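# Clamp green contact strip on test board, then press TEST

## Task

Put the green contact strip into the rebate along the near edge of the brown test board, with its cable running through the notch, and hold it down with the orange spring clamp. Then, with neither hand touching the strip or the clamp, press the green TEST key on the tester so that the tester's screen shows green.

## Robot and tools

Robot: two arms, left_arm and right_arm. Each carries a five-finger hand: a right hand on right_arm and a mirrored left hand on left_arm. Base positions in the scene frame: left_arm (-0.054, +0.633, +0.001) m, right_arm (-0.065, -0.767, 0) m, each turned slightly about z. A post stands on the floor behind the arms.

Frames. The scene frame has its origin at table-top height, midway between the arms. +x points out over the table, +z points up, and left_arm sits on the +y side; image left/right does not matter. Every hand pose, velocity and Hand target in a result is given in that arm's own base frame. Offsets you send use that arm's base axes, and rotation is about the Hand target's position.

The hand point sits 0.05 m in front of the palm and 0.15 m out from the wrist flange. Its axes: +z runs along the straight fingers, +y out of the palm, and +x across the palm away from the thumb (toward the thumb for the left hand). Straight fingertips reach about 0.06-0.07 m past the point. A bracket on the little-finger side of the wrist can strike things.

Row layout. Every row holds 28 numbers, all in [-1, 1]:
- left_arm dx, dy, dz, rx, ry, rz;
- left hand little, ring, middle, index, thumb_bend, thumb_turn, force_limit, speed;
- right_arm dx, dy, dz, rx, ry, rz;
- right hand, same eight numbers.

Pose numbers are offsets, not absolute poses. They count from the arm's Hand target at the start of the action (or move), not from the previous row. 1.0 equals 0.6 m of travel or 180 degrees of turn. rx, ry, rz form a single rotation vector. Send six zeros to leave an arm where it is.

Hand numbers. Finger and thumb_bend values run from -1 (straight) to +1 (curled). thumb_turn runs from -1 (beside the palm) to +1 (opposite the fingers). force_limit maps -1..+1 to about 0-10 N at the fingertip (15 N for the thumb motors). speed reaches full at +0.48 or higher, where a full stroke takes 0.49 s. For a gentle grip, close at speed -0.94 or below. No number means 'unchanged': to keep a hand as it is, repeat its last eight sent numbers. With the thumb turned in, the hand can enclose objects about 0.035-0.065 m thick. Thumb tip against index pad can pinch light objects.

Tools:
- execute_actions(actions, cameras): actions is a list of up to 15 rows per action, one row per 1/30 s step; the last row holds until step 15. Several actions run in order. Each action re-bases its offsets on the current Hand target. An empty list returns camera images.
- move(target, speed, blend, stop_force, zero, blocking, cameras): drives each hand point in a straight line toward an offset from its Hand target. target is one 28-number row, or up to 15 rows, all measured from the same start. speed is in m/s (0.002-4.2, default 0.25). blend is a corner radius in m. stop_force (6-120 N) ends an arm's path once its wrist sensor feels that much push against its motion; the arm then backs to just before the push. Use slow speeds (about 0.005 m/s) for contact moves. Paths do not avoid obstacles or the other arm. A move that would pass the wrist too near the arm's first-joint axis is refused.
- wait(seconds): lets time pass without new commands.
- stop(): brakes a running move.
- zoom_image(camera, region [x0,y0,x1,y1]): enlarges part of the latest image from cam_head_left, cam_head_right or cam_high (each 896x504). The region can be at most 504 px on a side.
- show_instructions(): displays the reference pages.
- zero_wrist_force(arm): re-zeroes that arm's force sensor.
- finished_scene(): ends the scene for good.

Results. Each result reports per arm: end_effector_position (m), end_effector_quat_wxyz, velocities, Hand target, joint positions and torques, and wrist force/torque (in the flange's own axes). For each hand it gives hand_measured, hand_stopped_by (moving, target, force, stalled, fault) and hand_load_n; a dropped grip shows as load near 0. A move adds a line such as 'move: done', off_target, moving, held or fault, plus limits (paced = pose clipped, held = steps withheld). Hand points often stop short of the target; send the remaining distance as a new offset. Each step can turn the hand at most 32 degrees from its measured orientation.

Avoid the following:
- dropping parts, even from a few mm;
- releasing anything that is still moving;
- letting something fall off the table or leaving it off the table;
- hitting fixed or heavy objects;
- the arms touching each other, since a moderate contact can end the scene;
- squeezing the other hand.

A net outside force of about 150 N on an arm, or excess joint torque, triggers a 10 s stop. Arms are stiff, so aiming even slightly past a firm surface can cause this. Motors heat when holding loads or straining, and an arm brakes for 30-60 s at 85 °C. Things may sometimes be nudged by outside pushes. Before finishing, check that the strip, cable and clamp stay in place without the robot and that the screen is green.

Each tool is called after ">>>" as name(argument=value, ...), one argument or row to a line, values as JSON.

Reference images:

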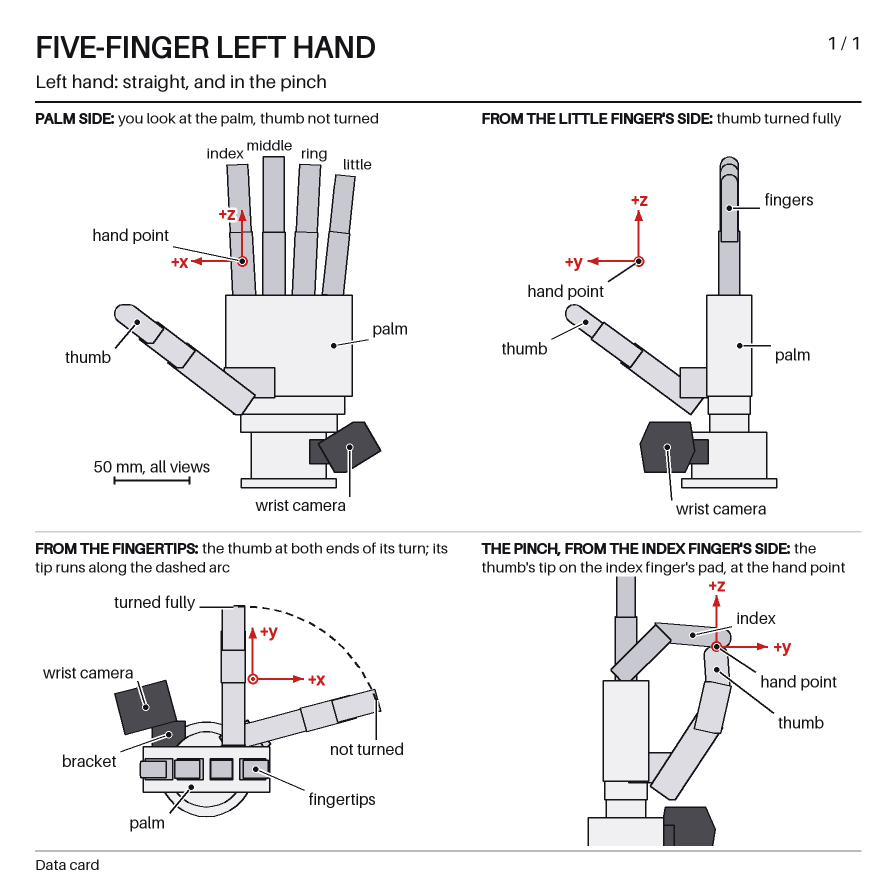

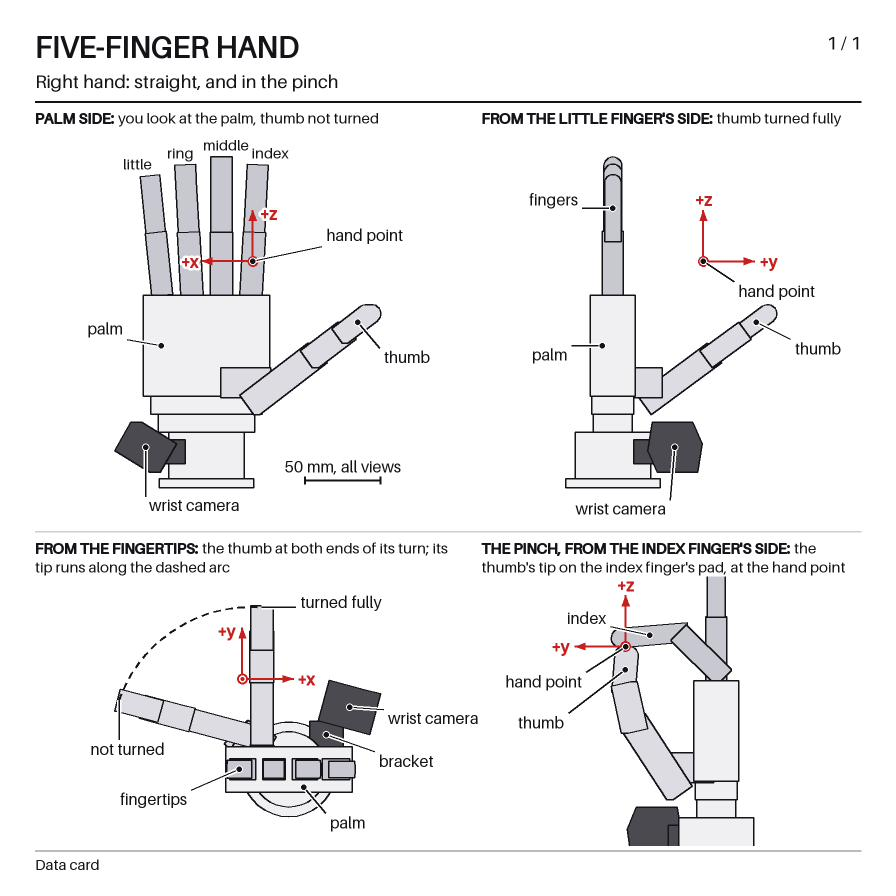

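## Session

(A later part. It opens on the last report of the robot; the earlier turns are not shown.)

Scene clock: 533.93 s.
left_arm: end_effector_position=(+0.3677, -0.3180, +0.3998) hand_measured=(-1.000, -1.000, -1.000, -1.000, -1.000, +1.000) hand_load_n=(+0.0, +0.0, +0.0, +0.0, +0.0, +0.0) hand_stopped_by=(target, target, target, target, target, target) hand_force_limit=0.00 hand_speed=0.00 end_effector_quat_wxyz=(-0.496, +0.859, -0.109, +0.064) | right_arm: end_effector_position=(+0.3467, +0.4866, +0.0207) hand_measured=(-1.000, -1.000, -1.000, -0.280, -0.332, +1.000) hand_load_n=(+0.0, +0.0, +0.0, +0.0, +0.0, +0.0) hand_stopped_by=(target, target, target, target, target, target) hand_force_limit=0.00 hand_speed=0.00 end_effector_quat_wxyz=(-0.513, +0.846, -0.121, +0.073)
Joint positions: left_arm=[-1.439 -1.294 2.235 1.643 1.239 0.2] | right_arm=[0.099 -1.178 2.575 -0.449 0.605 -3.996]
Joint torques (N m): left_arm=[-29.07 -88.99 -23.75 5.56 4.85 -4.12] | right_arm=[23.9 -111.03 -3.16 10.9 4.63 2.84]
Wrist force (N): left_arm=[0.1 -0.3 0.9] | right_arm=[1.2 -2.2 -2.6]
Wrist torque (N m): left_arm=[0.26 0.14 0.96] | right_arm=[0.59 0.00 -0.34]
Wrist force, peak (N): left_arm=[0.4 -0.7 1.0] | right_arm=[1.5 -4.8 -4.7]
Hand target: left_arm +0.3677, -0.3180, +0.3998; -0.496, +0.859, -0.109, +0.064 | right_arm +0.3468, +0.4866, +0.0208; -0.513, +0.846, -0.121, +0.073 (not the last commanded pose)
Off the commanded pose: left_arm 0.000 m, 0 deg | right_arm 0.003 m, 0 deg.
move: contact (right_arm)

>>> move(
  target=[
    [0.08,0.2,0.1,0,0,0,-1,-1,-1,-1,-1,1,0,0,0,0,0.1,0,0,0,-1,-1,-1,-0.28,-0.332,1,0,0],
    [0.137,0.53,0.167,0,0,0,-1,-1,-1,-1,-1,1,0,0,0,0,0.35,0,0,0,-1,-1,-1,-0.28,-0.332,1,0,0],
  ],
  speed=0.25,
  blend=[0.02,0],
  cameras=["all"],
)

>>> zoom_image(
  camera="cam_head_left",
  region=[530, 400, 610, 440],
)

Scene clock: 584.53 s.
left_arm: end_effector_position=(+0.4498, +0.0000, +0.5000) hand_measured=(-1.000, -1.000, -1.000, -1.000, -1.000, +1.000) hand_load_n=(+0.0, +0.0, +0.0, +0.0, +0.0, +0.0) hand_stopped_by=(target, target, target, target, target, target) hand_force_limit=0.00 hand_speed=0.00 end_effector_quat_wxyz=(-0.496, +0.859, -0.109, +0.064) | right_arm: end_effector_position=(+0.3467, +0.4867, +0.2307) hand_measured=(-1.000, -1.000, -1.000, -0.280, -0.332, +1.000) hand_load_n=(+0.0, +0.0, +0.0, +0.0, +0.0, +0.0) hand_stopped_by=(target, target, target, target, target, target) hand_force_limit=0.00 hand_speed=0.00 end_effector_quat_wxyz=(-0.513, +0.846, -0.121, +0.073)
Joint positions: left_arm=[-1.065 -1.624 2.398 1.694 0.932 0.443] | right_arm=[0.099 -1.564 2.47 0.042 0.605 -3.996]
Joint torques (N m): left_arm=[29.79 -68.31 -64.79 3.79 -8.32 5.66] | right_arm=[-25.73 -77.02 -75.82 10.96 -6.61 -3.08]
Wrist force (N): left_arm=[0.1 0.2 0.0] | right_arm=[0.5 2.4 0.9]
Wrist torque (N m): left_arm=[0.40 0.10 0.62] | right_arm=[0.22 0.00 0.36]
Wrist force, peak (N): left_arm=[-0.6 -1.3 1.6] | right_arm=[0.7 3.9 2.5]
Hand target: left_arm +0.4499, +0.0000, +0.5000; -0.496, +0.859, -0.109, +0.064 | right_arm +0.3468, +0.4866, +0.2308; -0.513, +0.846, -0.121, +0.073
Off the commanded pose: left_arm 0.000 m, 0 deg | right_arm 0.000 m, 0 deg.
move: done

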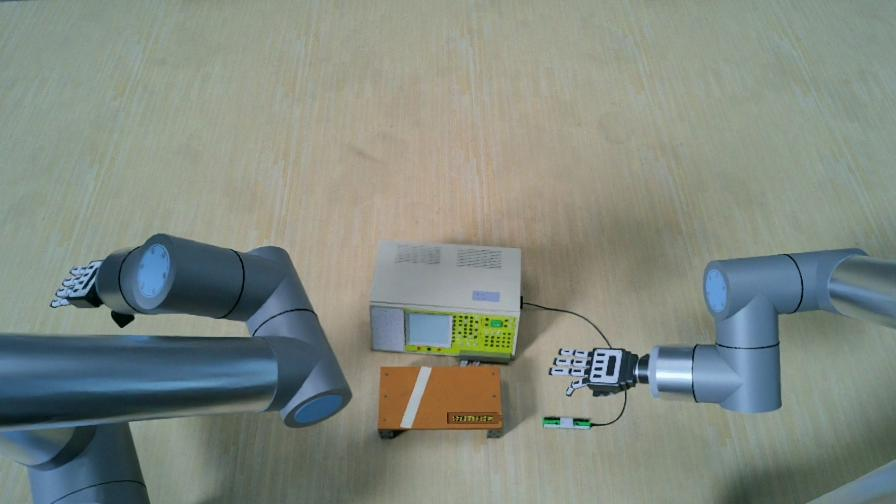

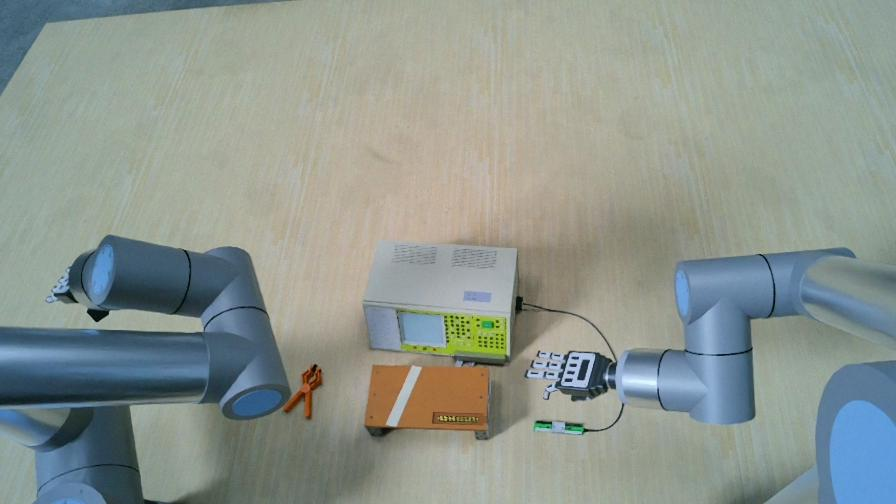

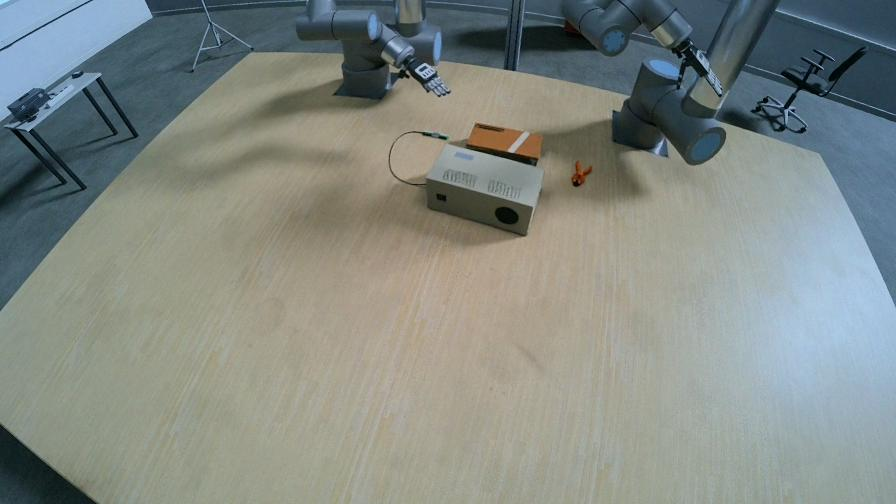

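Scaled by 6.300 from the camera's image (finer frame: 1280x720).

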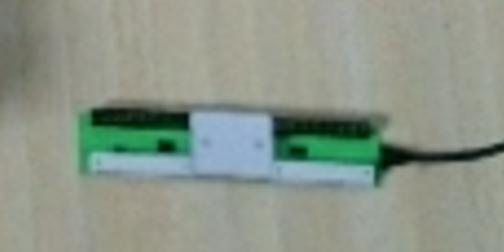

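>>> move(
  target=[0,0,0,0,0,0,-1,-1,-1,-1,-1,1,0,0,0.023,0.0197,-0.15,0.0083,-0.0179,-0.5364,-1,-1,-1,-0.16,-0.28,1,0,0],
  speed=0.4,
  cameras=["all"],
)

Scene clock: 610.57 s.
left_arm: end_effector_position=(+0.4499, +0.0000, +0.5000) hand_measured=(-1.000, -1.000, -1.000, -1.000, -1.000, +1.000) hand_load_n=(+0.0, +0.0, +0.0, +0.0, +0.0, +0.0) hand_stopped_by=(target, target, target, target, target, target) hand_force_limit=0.00 hand_speed=0.00 end_effector_quat_wxyz=(-0.496, +0.859, -0.109, +0.064) | right_arm: end_effector_position=(+0.3606, +0.4985, +0.1408) hand_measured=(-1.000, -1.000, -1.000, -0.160, -0.280, +1.000) hand_load_n=(+0.0, -0.5, +0.0, +0.0, +0.0, +0.0) hand_stopped_by=(target, target, target, target, target, target) hand_force_limit=0.00 hand_speed=0.00 end_effector_quat_wxyz=(+0.300, -0.465, +0.700, -0.452)
Joint positions: left_arm=[-1.065 -1.624 2.398 1.694 0.931 0.443] | right_arm=[1.041 -1.136 2.226 0.199 2.698 -1.881]
Joint torques (N m): left_arm=[37.75 -70.15 -65.59 4.49 -7.81 6.98] | right_arm=[29 -87.72 -56.33 12.75 10.79 3.96]
Wrist force (N): left_arm=[0.2 0.5 0.1] | right_arm=[1.0 3.2 0.4]
Wrist torque (N m): left_arm=[0.46 0.10 0.62] | right_arm=[0.61 0.09 -0.16]
Wrist force, peak (N): left_arm=[0.2 0.7 0.6] | right_arm=[0.3 4.0 1.1]
Hand target: left_arm +0.4499, +0.0000, +0.5000; -0.496, +0.859, -0.109, +0.064 | right_arm +0.3606, +0.4985, +0.1408; +0.300, -0.465, +0.700, -0.452
Off the commanded pose: left_arm 0.000 m, 0 deg | right_arm 0.000 m, 0 deg.
move: done

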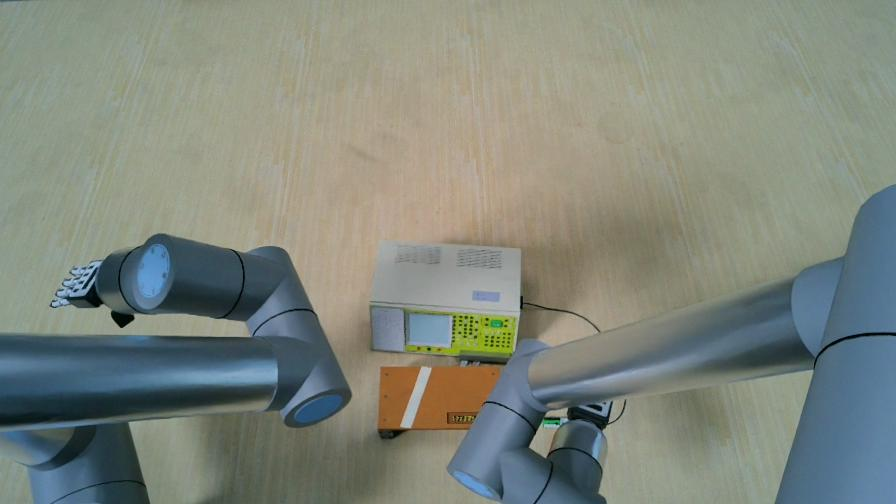

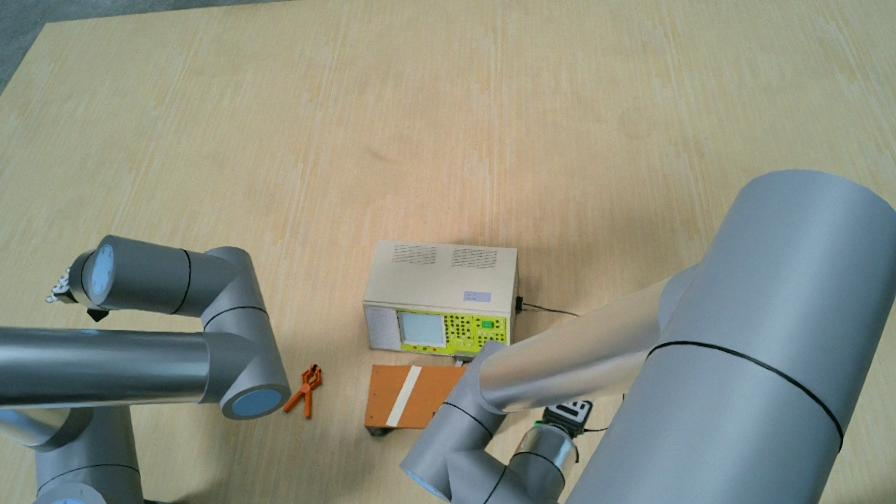

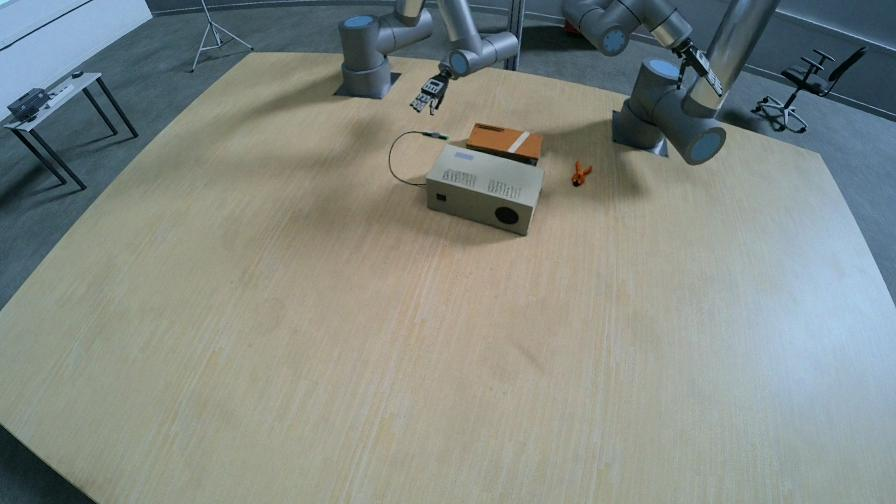

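>>> zoom_image(
  camera="cam_high",
  region=[395, 60, 475, 150],
)

>>> zoom_image(
  camera="cam_head_left",
  region=[530, 380, 640, 460],
)

Scaled by 5.600 from the camera's image (finer frame: 1280x720).

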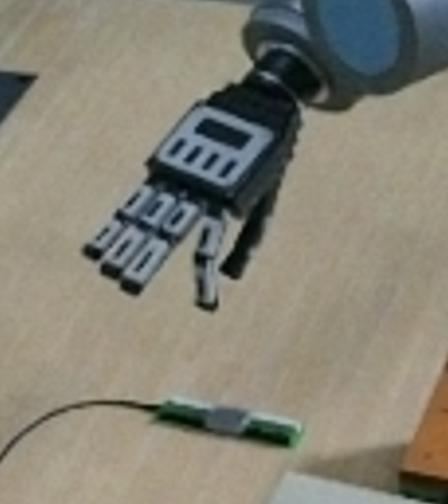

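Scaled by 4.582 from the camera's image (finer frame: 1280x720).

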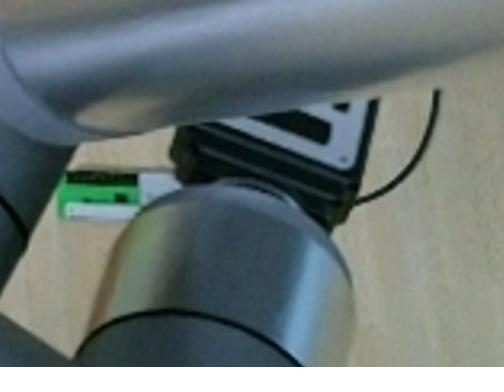

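>>> move(
  target=[0,0,0,0,0,0,-1,-1,-1,-1,-1,1,0,0,0,0,-0.1763,0,0,0,-1,-1,-1,-0.16,-0.28,1,0,0],
  speed=0.15,
  cameras=["cam_high","cam_head_left"],
)

>>> zoom_image(
  camera="cam_high",
  region=[405, 95, 465, 150],
)

>>> zoom_image(
  camera="cam_head_left",
  region=[530, 390, 640, 460],
)

Scene clock: 622.87 s.
left_arm: end_effector_position=(+0.4499, +0.0000, +0.5000) hand_measured=(-1.000, -1.000, -1.000, -1.000, -1.000, +1.000) hand_load_n=(+0.0, +0.0, +0.0, +0.0, +0.0, +0.0) hand_stopped_by=(target, target, target, target, target, target) hand_force_limit=0.00 hand_speed=0.00 end_effector_quat_wxyz=(-0.496, +0.859, -0.109, +0.064) | right_arm: end_effector_position=(+0.3605, +0.4985, +0.0351) hand_measured=(-1.000, -1.000, -1.000, -0.160, -0.280, +1.000) hand_load_n=(-0.5, +0.0, +0.0, +0.0, +0.0, +0.0) hand_stopped_by=(target, target, target, target, target, target) hand_force_limit=0.00 hand_speed=0.00 end_effector_quat_wxyz=(+0.300, -0.465, +0.700, -0.452)
Joint positions: left_arm=[-1.065 -1.624 2.398 1.694 0.931 0.443] | right_arm=[1.041 -0.992 2.244 0.039 2.698 -1.881]
Joint torques (N m): left_arm=[39.25 -58.62 -68.49 4 -8.44 7.64] | right_arm=[-17.38 -103.59 -0.79 3.48 10.01 -3.97]
Wrist force (N): left_arm=[0.1 0.0 0.2] | right_arm=[0.7 2.4 -0.2]
Wrist torque (N m): left_arm=[0.35 0.12 0.63] | right_arm=[0.43 0.25 0.47]
Wrist force, peak (N): left_arm=[0.1 0.7 0.6] | right_arm=[1.0 4.2 0.6]
Hand target: left_arm +0.4499, +0.0000, +0.5000; -0.496, +0.859, -0.109, +0.064 | right_arm +0.3606, +0.4985, +0.0350; +0.300, -0.465, +0.700, -0.452
Off the commanded pose: left_arm 0.000 m, 0 deg | right_arm 0.000 m, 0 deg.
move: done
Images, in order (width x height): cam_head_left 896x504, cam_high 896x504.

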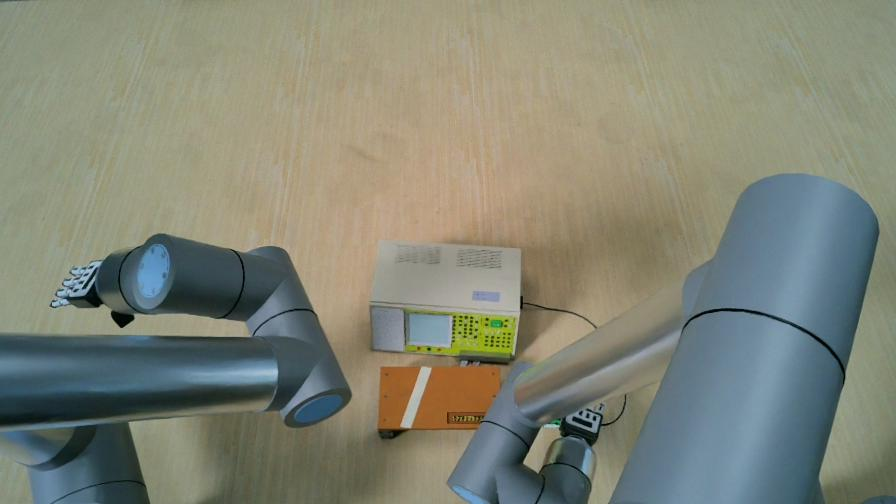

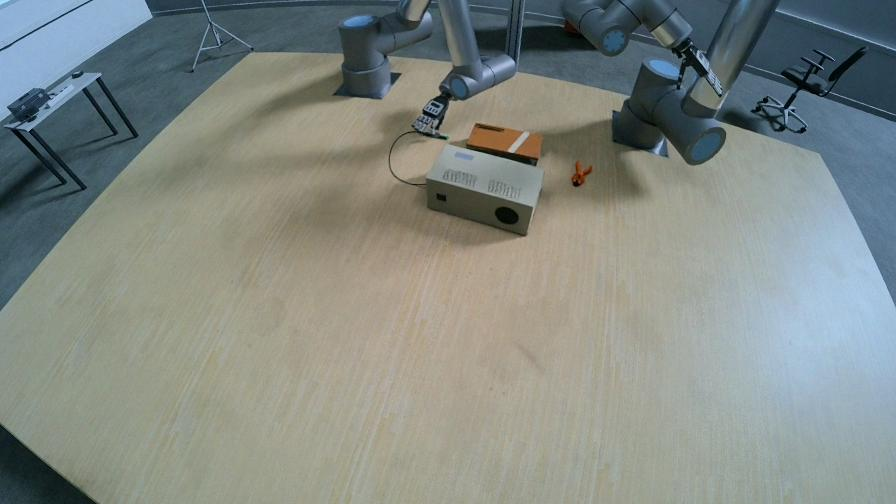

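Scaled by 8.400 from the camera's image (finer frame: 1280x720).

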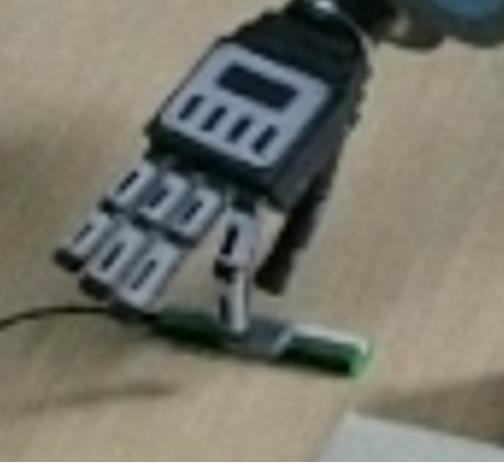

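Scaled by 4.582 from the camera's image (finer frame: 1280x720).

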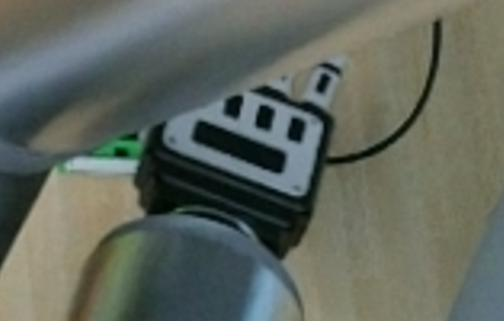

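>>> move(
  target=[0,0,0,0,0,0,-1,-1,-1,-1,-1,1,0,0,0,0,-0.0293,0,0,0,-1,-1,-1,-0.16,-0.28,1,0,0],
  speed=0.006,
  stop_force=6,
  cameras=["cam_high"],
)

>>> zoom_image(
  camera="cam_high",
  region=[405, 95, 465, 150],
)

Scene clock: 635.33 s.
left_arm: end_effector_position=(+0.4499, +0.0000, +0.5000) hand_measured=(-1.000, -1.000, -1.000, -1.000, -1.000, +1.000) hand_load_n=(-0.5, +0.0, +0.0, +0.0, +0.0, +0.0) hand_stopped_by=(target, target, target, target, target, target) hand_force_limit=0.00 hand_speed=0.00 end_effector_quat_wxyz=(-0.496, +0.859, -0.109, +0.064) | right_arm: end_effector_position=(+0.3606, +0.4985, +0.0174) hand_measured=(-1.000, -1.000, -1.000, -0.160, -0.280, +1.000) hand_load_n=(+0.0, +0.0, +0.0, +0.0, +0.0, +0.0) hand_stopped_by=(target, target, target, target, target, target) hand_force_limit=0.00 hand_speed=0.00 end_effector_quat_wxyz=(+0.300, -0.465, +0.700, -0.452)
Joint positions: left_arm=[-1.065 -1.624 2.398 1.694 0.931 0.443] | right_arm=[1.041 -0.967 2.244 0.013 2.698 -1.881]
Joint torques (N m): left_arm=[36.28 -51.65 -65.78 4.67 -8.81 6.45] | right_arm=[-20.06 -105.8 5.12 1.36 10.33 -1.95]
Wrist force (N): left_arm=[0.4 0.2 0.0] | right_arm=[1.1 1.7 -0.2]
Wrist torque (N m): left_arm=[0.40 0.06 0.65] | right_arm=[0.34 0.15 0.45]
Wrist force, peak (N): left_arm=[-0.1 0.6 0.9] | right_arm=[1.2 2.7 -0.3]
Hand target: left_arm +0.4499, +0.0000, +0.5000; -0.496, +0.859, -0.109, +0.064 | right_arm +0.3606, +0.4985, +0.0174; +0.300, -0.465, +0.700, -0.452
Off the commanded pose: left_arm 0.000 m, 0 deg | right_arm 0.000 m, 0 deg.
move: done

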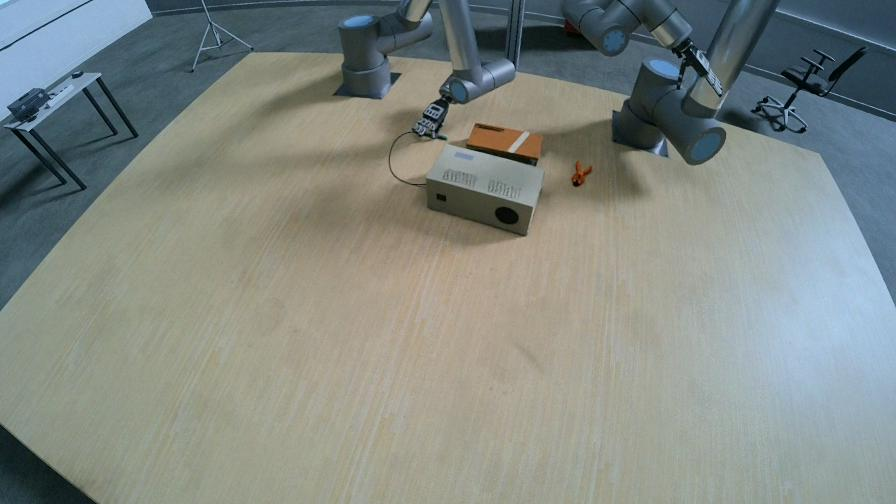

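Scaled by 8.400 from the camera's image (finer frame: 1280x720).

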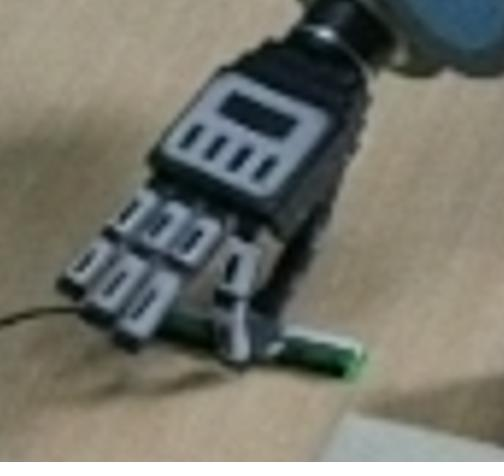

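>>> execute_actions(
  actions=[
    [[0,0,0,0,0,0,-1,-1,-1,-1,-1,1,0,0,0,0,0,0,0,0,-1,-1,-1,0.2,-0.28,1,-0.2,-0.92]],
  ],
  cameras=[],
)

Scene clock: 639.83 s.
left_arm: end_effector_position=(+0.4499, +0.0000, +0.5000) hand_measured=(-1.000, -1.000, -1.000, -1.000, -1.000, +1.000) hand_load_n=(+0.0, +0.0, +0.0, +0.0, +0.0, +0.0) hand_stopped_by=(target, target, target, target, target, target) hand_force_limit=0.00 hand_speed=0.00 end_effector_quat_wxyz=(-0.496, +0.859, -0.109, +0.064) | right_arm: end_effector_position=(+0.3606, +0.4985, +0.0174) hand_measured=(-1.000, -1.000, -1.000, -0.012, -0.280, +1.000) hand_load_n=(+0.0, +0.0, +0.0, +5.0, +0.0, +0.0) hand_stopped_by=(target, target, target, force, target, target) hand_force_limit=-0.20 hand_speed=-0.92 end_effector_quat_wxyz=(+0.300, -0.465, +0.700, -0.452)
Joint positions: left_arm=[-1.065 -1.624 2.398 1.694 0.931 0.443] | right_arm=[1.041 -0.967 2.244 0.013 2.698 -1.881]
Joint torques (N m): left_arm=[31.1 -52.46 -66.33 4.35 -9.22 7.08] | right_arm=[-19.13 -112.58 0.94 2.64 9.17 -2.99]
Wrist force (N): left_arm=[0.0 0.5 0.0] | right_arm=[0.7 0.0 -0.4]
Wrist torque (N m): left_arm=[0.46 0.13 0.62] | right_arm=[0.40 0.16 0.45]
Wrist force, peak (N): left_arm=[-0.4 0.5 0.7] | right_arm=[0.9 2.4 -0.3]
Hand target: left_arm +0.4499, +0.0000, +0.5000; -0.496, +0.859, -0.109, +0.064 | right_arm +0.3606, +0.4985, +0.0174; +0.300, -0.465, +0.700, -0.452
Off the commanded pose: left_arm 0.000 m, 0 deg | right_arm 0.000 m, 0 deg.

>>> move(
  target=[0,0,0,0,0,0,-1,-1,-1,-1,-1,1,0,0,0,0,0.0133,0,0,0,-1,-1,-1,0.2,-0.28,1,-0.2,-0.92],
  speed=0.02,
  cameras=["cam_high","cam_head_left"],
)

>>> zoom_image(
  camera="cam_high",
  region=[405, 95, 465, 150],
)

>>> zoom_image(
  camera="cam_head_left",
  region=[530, 390, 640, 460],
)

Scene clock: 646.87 s.
left_arm: end_effector_position=(+0.4499, +0.0000, +0.5000) hand_measured=(-1.000, -1.000, -1.000, -1.000, -1.000, +1.000) hand_load_n=(+0.0, +0.0, +0.0, +0.0, +0.0, +0.0) hand_stopped_by=(target, target, target, target, target, target) hand_force_limit=0.00 hand_speed=0.00 end_effector_quat_wxyz=(-0.496, +0.859, -0.109, +0.064) | right_arm: end_effector_position=(+0.3605, +0.4983, +0.0252) hand_measured=(-1.000, -1.000, -1.000, -0.012, -0.280, +1.000) hand_load_n=(+0.0, +0.0, +0.0, +0.0, +0.0, +0.0) hand_stopped_by=(target, target, target, force, target, target) hand_force_limit=-0.20 hand_speed=-0.92 end_effector_quat_wxyz=(+0.299, -0.465, +0.700, -0.452)
Joint positions: left_arm=[-1.065 -1.624 2.398 1.694 0.931 0.443] | right_arm=[1.041 -0.978 2.244 0.024 2.698 -1.881]
Joint torques (N m): left_arm=[36.91 -43.66 -64.47 3.52 -8.63 7.15] | right_arm=[-13.91 -161.49 -39.75 12.89 8.85 0.2]
Wrist force (N): left_arm=[0.0 0.2 -0.2] | right_arm=[0.9 2.3 -0.3]
Wrist torque (N m): left_arm=[0.42 0.12 0.63] | right_arm=[0.43 0.21 0.46]
Wrist force, peak (N): left_arm=[0.2 0.2 0.9] | right_arm=[1.3 2.3 -0.1]
Hand target: left_arm +0.4499, +0.0000, +0.5000; -0.496, +0.859, -0.109, +0.064 | right_arm +0.3606, +0.4985, +0.0254; +0.300, -0.465, +0.700, -0.452
Off the commanded pose: left_arm 0.000 m, 0 deg | right_arm 0.000 m, 0 deg.
move: done
Images, in order (width x height): cam_head_left 896x504, cam_high 896x504.

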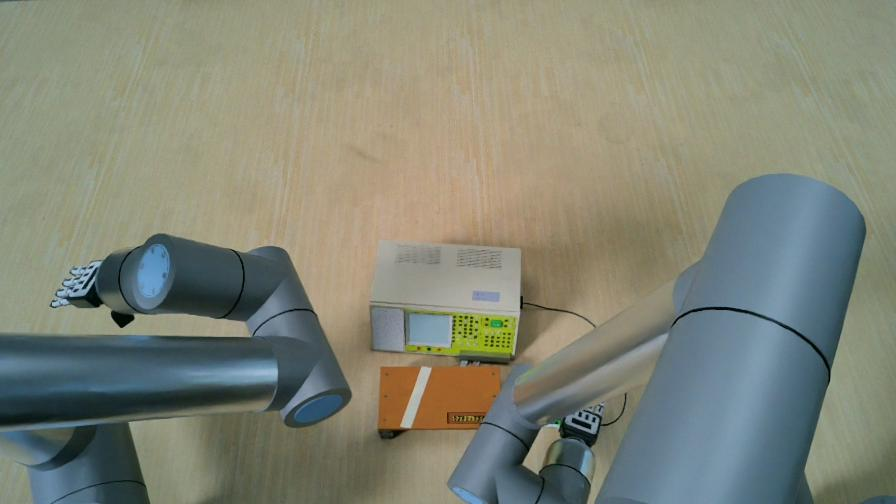

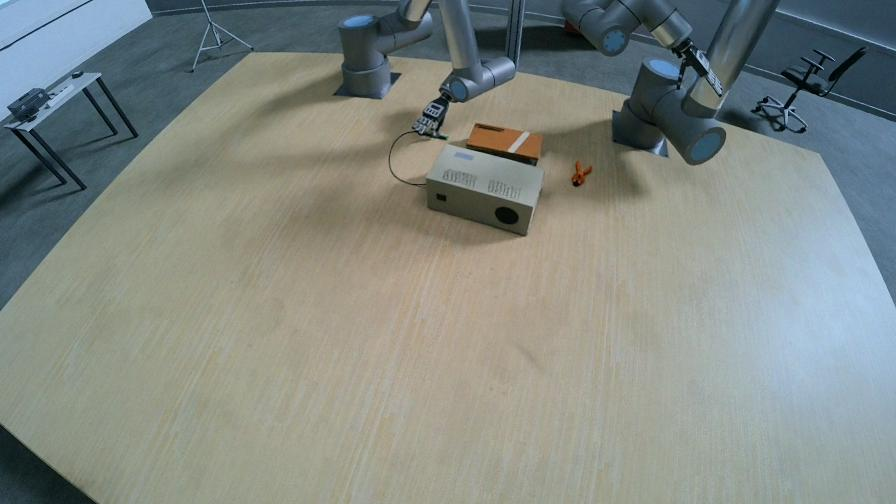

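Scaled by 8.400 from the camera's image (finer frame: 1280x720).

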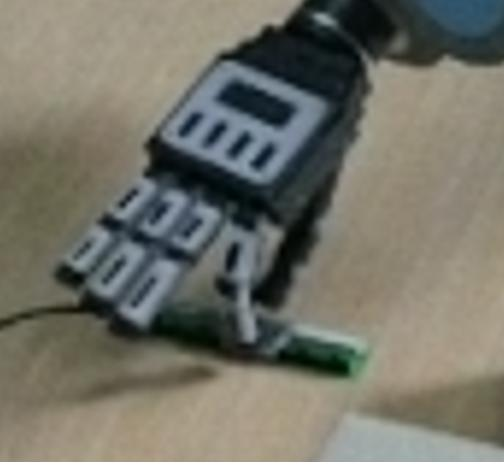

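Scaled by 4.582 from the camera's image (finer frame: 1280x720).

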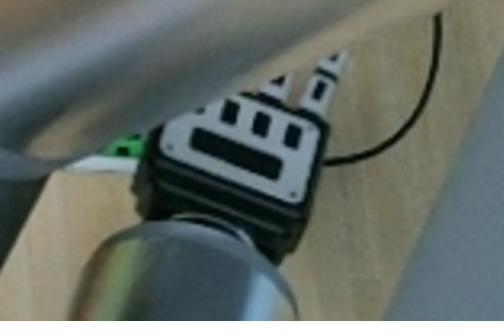

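>>> execute_actions(
  actions=[
    [[0,0,0,0,0,0,-1,-1,-1,-1,-1,1,0,0,0,0,0,0,0,0,-1,-1,-1,-0.16,-0.28,1,-0.2,-0.5]],
  ],
  cameras=["all"],
)

>>> zoom_image(
  camera="cam_high",
  region=[405, 95, 465, 150],
)

>>> zoom_image(
  camera="cam_head_right",
  region=[500, 390, 610, 460],
)

Scene clock: 652.57 s.
left_arm: end_effector_position=(+0.4499, +0.0000, +0.5000) hand_measured=(-1.000, -1.000, -1.000, -1.000, -1.000, +1.000) hand_load_n=(+0.0, +0.0, +0.0, +0.0, +0.0, +0.0) hand_stopped_by=(target, target, target, target, target, target) hand_force_limit=0.00 hand_speed=0.00 end_effector_quat_wxyz=(-0.496, +0.859, -0.109, +0.064) | right_arm: end_effector_position=(+0.3606, +0.4985, +0.0254) hand_measured=(-1.000, -1.000, -1.000, -0.160, -0.280, +1.000) hand_load_n=(+0.0, +0.0, +0.0, +0.0, +0.0, +0.0) hand_stopped_by=(target, target, target, target, target, target) hand_force_limit=-0.20 hand_speed=-0.50 end_effector_quat_wxyz=(+0.300, -0.465, +0.700, -0.452)
Joint positions: left_arm=[-1.065 -1.624 2.398 1.694 0.931 0.443] | right_arm=[1.041 -0.978 2.244 0.024 2.698 -1.881]
Joint torques (N m): left_arm=[32.21 -50.64 -65.49 4.95 -8.6 6.71] | right_arm=[-13.75 -162.64 -41.58 13.83 8.23 2.79]
Wrist force (N): left_arm=[0.0 0.3 0.6] | right_arm=[1.1 2.3 -0.1]
Wrist torque (N m): left_arm=[0.38 0.15 0.61] | right_arm=[0.42 0.17 0.47]
Wrist force, peak (N): left_arm=[0.1 0.6 0.7] | right_arm=[0.9 2.6 -0.2]
Hand target: left_arm +0.4499, +0.0000, +0.5000; -0.496, +0.859, -0.109, +0.064 | right_arm +0.3606, +0.4985, +0.0254; +0.300, -0.465, +0.700, -0.452
Off the commanded pose: left_arm 0.000 m, 0 deg | right_arm 0.000 m, 0 deg.

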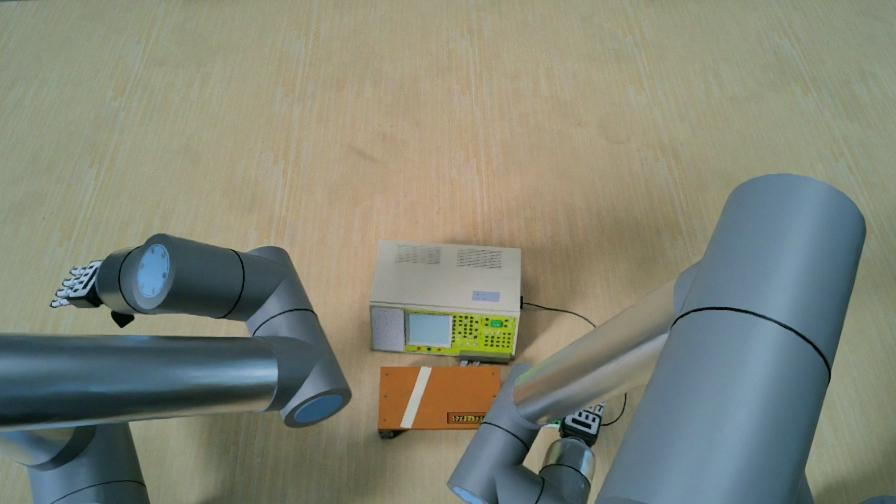

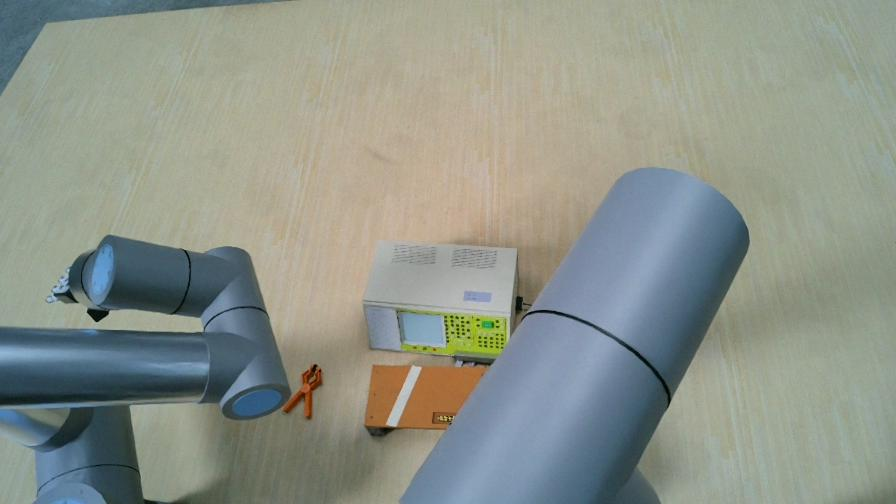

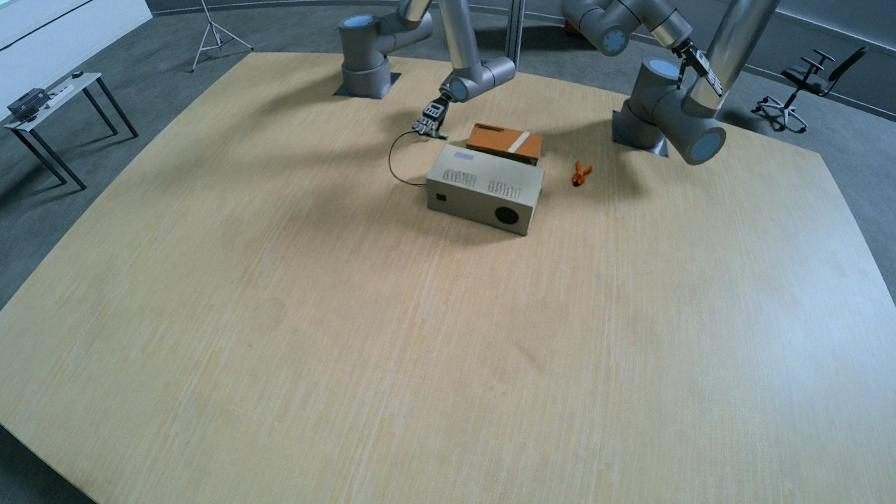

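Scaled by 8.400 from the camera's image (finer frame: 1280x720).

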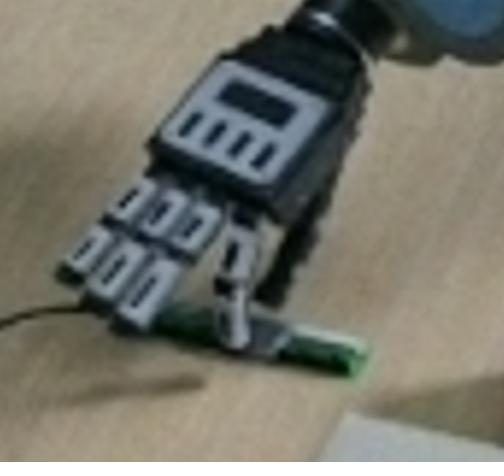

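Scaled by 4.582 from the camera's image (finer frame: 1280x720).

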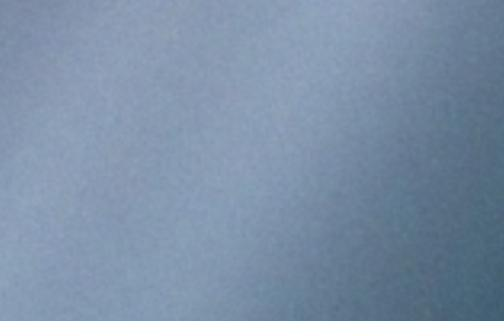

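>>> move(
  target=[0,0,0,0,0,0,-1,-1,-1,-1,-1,1,0,0,0,0,-0.0173,0,0,0,-1,-1,-1,-0.16,-0.28,1,-0.2,-0.5],
  speed=0.01,
  stop_force=6,
  cameras=[],
)

>>> execute_actions(
  actions=[
    [[0,0,0,0,0,0,-1,-1,-1,-1,-1,1,0,0,0,0,0,0,0,0,-1,-1,-1,0.2,-0.28,1,0,-0.92]],
  ],
  cameras=["cam_high"],
)

>>> zoom_image(
  camera="cam_high",
  region=[415, 105, 455, 145],
)

Scene clock: 658.93 s.
left_arm: end_effector_position=(+0.4499, +0.0000, +0.5000) hand_measured=(-1.000, -1.000, -1.000, -1.000, -1.000, +1.000) hand_load_n=(+0.0, +0.0, +0.0, +0.0, +0.0, +0.0) hand_stopped_by=(target, target, target, target, target, target) hand_force_limit=0.00 hand_speed=0.00 end_effector_quat_wxyz=(-0.496, +0.859, -0.109, +0.064) | right_arm: end_effector_position=(+0.3606, +0.4985, +0.0150) hand_measured=(-1.000, -1.000, -1.000, -0.160, -0.280, +1.000) hand_load_n=(+0.0, +0.0, +0.0, +0.0, +0.0, +0.0) hand_stopped_by=(target, target, target, target, target, target) hand_force_limit=-0.20 hand_speed=-0.50 end_effector_quat_wxyz=(+0.300, -0.465, +0.700, -0.452)
Joint positions: left_arm=[-1.065 -1.624 2.398 1.694 0.931 0.443] | right_arm=[1.041 -0.964 2.245 0.009 2.698 -1.881]
Joint torques (N m): left_arm=[35.56 -44.29 -70.22 5 -9.24 6.02] | right_arm=[6.49 -109.4 6.07 1.99 8.2 0.28]
Wrist force (N): left_arm=[-0.3 0.5 0.2] | right_arm=[0.7 2.0 -0.3]
Wrist torque (N m): left_arm=[0.45 0.19 0.59] | right_arm=[0.37 0.21 0.44]
Wrist force, peak (N): left_arm=[0.3 0.6 0.6] | right_arm=[1.4 2.7 -0.1]
Hand target: left_arm +0.4499, +0.0000, +0.5000; -0.496, +0.859, -0.109, +0.064 | right_arm +0.3606, +0.4985, +0.0150; +0.300, -0.465, +0.700, -0.452
Off the commanded pose: left_arm 0.000 m, 0 deg | right_arm 0.000 m, 0 deg.
move: done

Scene clock: 659.87 s.
left_arm: end_effector_position=(+0.4499, +0.0000, +0.5000) hand_measured=(-1.000, -1.000, -1.000, -1.000, -1.000, +1.000) hand_load_n=(+0.0, +0.0, +0.0, +0.0, +0.0, +0.0) hand_stopped_by=(target, target, target, target, target, target) hand_force_limit=0.00 hand_speed=0.00 end_effector_quat_wxyz=(-0.496, +0.859, -0.109, +0.064) | right_arm: end_effector_position=(+0.3606, +0.4985, +0.0150) hand_measured=(-1.000, -1.000, -1.000, -0.012, -0.280, +1.000) hand_load_n=(+0.0, +0.0, +0.0, +5.0, +2.5, +0.0) hand_stopped_by=(target, target, target, force, target, target) hand_force_limit=0.00 hand_speed=-0.92 end_effector_quat_wxyz=(+0.300, -0.465, +0.700, -0.452)
Joint positions: left_arm=[-1.065 -1.624 2.398 1.694 0.931 0.443] | right_arm=[1.041 -0.964 2.245 0.009 2.698 -1.881]
Joint torques (N m): left_arm=[31.34 -46.21 -68.16 5.2 -8.8 7.8] | right_arm=[7.2 -108.56 0.2 2.13 7.43 0.1]
Wrist force (N): left_arm=[-0.2 0.6 0.3] | right_arm=[1.1 1.4 0.1]
Wrist torque (N m): left_arm=[0.46 0.18 0.60] | right_arm=[0.36 0.12 0.46]
Wrist force, peak (N): left_arm=[0.0 0.7 0.3] | right_arm=[1.2 2.4 -0.2]
Hand target: left_arm +0.4499, +0.0000, +0.5000; -0.496, +0.859, -0.109, +0.064 | right_arm +0.3606, +0.4985, +0.0150; +0.300, -0.465, +0.700, -0.452
Off the commanded pose: left_arm 0.000 m, 0 deg | right_arm 0.000 m, 0 deg.

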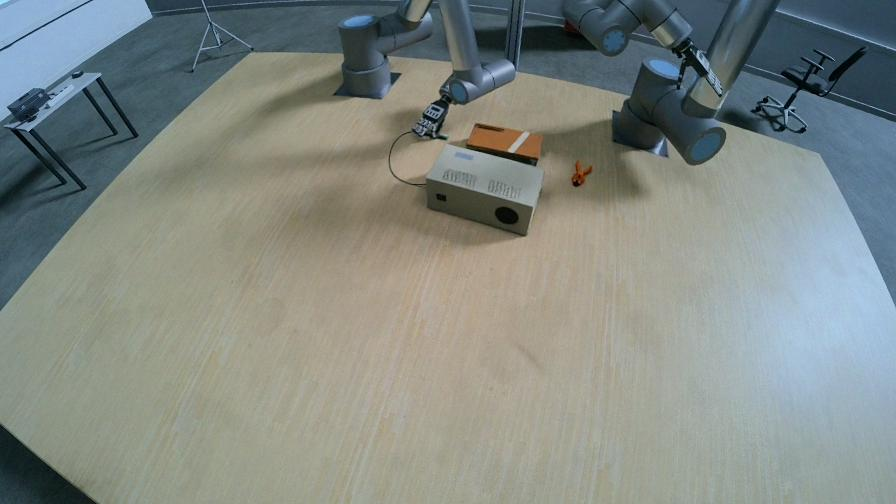

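Scaled by 12.600 from the camera's image (finer frame: 1280x720).

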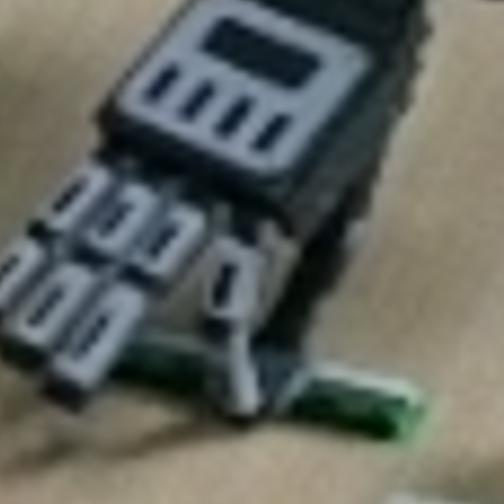

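>>> move(
  target=[0,0,0,0,0,0,-1,-1,-1,-1,-1,1,0,0,0,0,0.025,0,0,0,-1,-1,-1,0.2,-0.28,1,0,-0.92],
  speed=0.02,
  cameras=["cam_high"],
)

>>> zoom_image(
  camera="cam_high",
  region=[415, 105, 455, 145],
)

Scene clock: 664.87 s.
left_arm: end_effector_position=(+0.4499, +0.0000, +0.5000) hand_measured=(-1.000, -1.000, -1.000, -1.000, -1.000, +1.000) hand_load_n=(+0.0, +0.0, +0.0, +0.0, +0.0, +0.0) hand_stopped_by=(target, target, target, target, target, target) hand_force_limit=0.00 hand_speed=0.00 end_effector_quat_wxyz=(-0.496, +0.859, -0.109, +0.064) | right_arm: end_effector_position=(+0.3606, +0.4984, +0.0299) hand_measured=(-1.000, -1.000, -1.000, -0.012, -0.280, +1.000) hand_load_n=(+0.0, +0.0, +0.0, +4.0, +3.0, +0.0) hand_stopped_by=(target, target, target, force, target, target) hand_force_limit=0.00 hand_speed=-0.92 end_effector_quat_wxyz=(+0.300, -0.465, +0.700, -0.452)
Joint positions: left_arm=[-1.065 -1.624 2.398 1.694 0.931 0.443] | right_arm=[1.041 -0.985 2.244 0.031 2.698 -1.881]
Joint torques (N m): left_arm=[34.97 -42.52 -67.86 5.18 -7.42 6.84] | right_arm=[-0.58 -159.95 -41.53 13.16 5.67 -0.79]
Wrist force (N): left_arm=[0.0 0.4 0.4] | right_arm=[1.0 2.4 0.1]
Wrist torque (N m): left_arm=[0.42 0.14 0.62] | right_arm=[0.38 0.18 0.47]
Wrist force, peak (N): left_arm=[0.7 0.3 0.5] | right_arm=[1.0 2.8 0.5]
Hand target: left_arm +0.4499, +0.0000, +0.5000; -0.496, +0.859, -0.109, +0.064 | right_arm +0.3606, +0.4985, +0.0300; +0.300, -0.465, +0.700, -0.452
Off the commanded pose: left_arm 0.000 m, 0 deg | right_arm 0.000 m, 0 deg.
move: done

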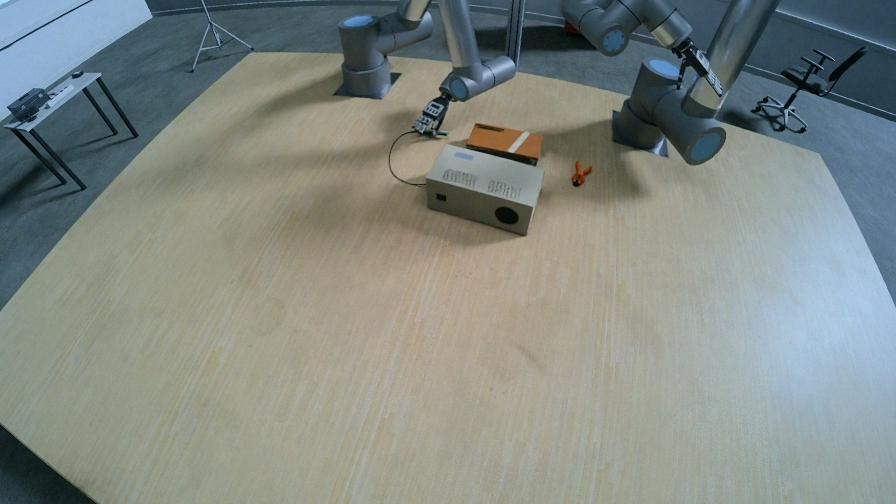

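Scaled by 12.600 from the camera's image (finer frame: 1280x720).

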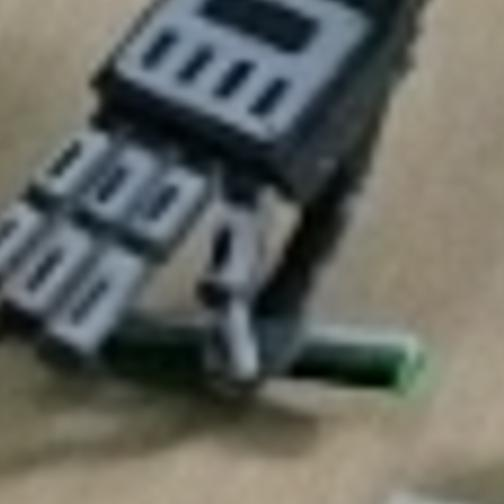

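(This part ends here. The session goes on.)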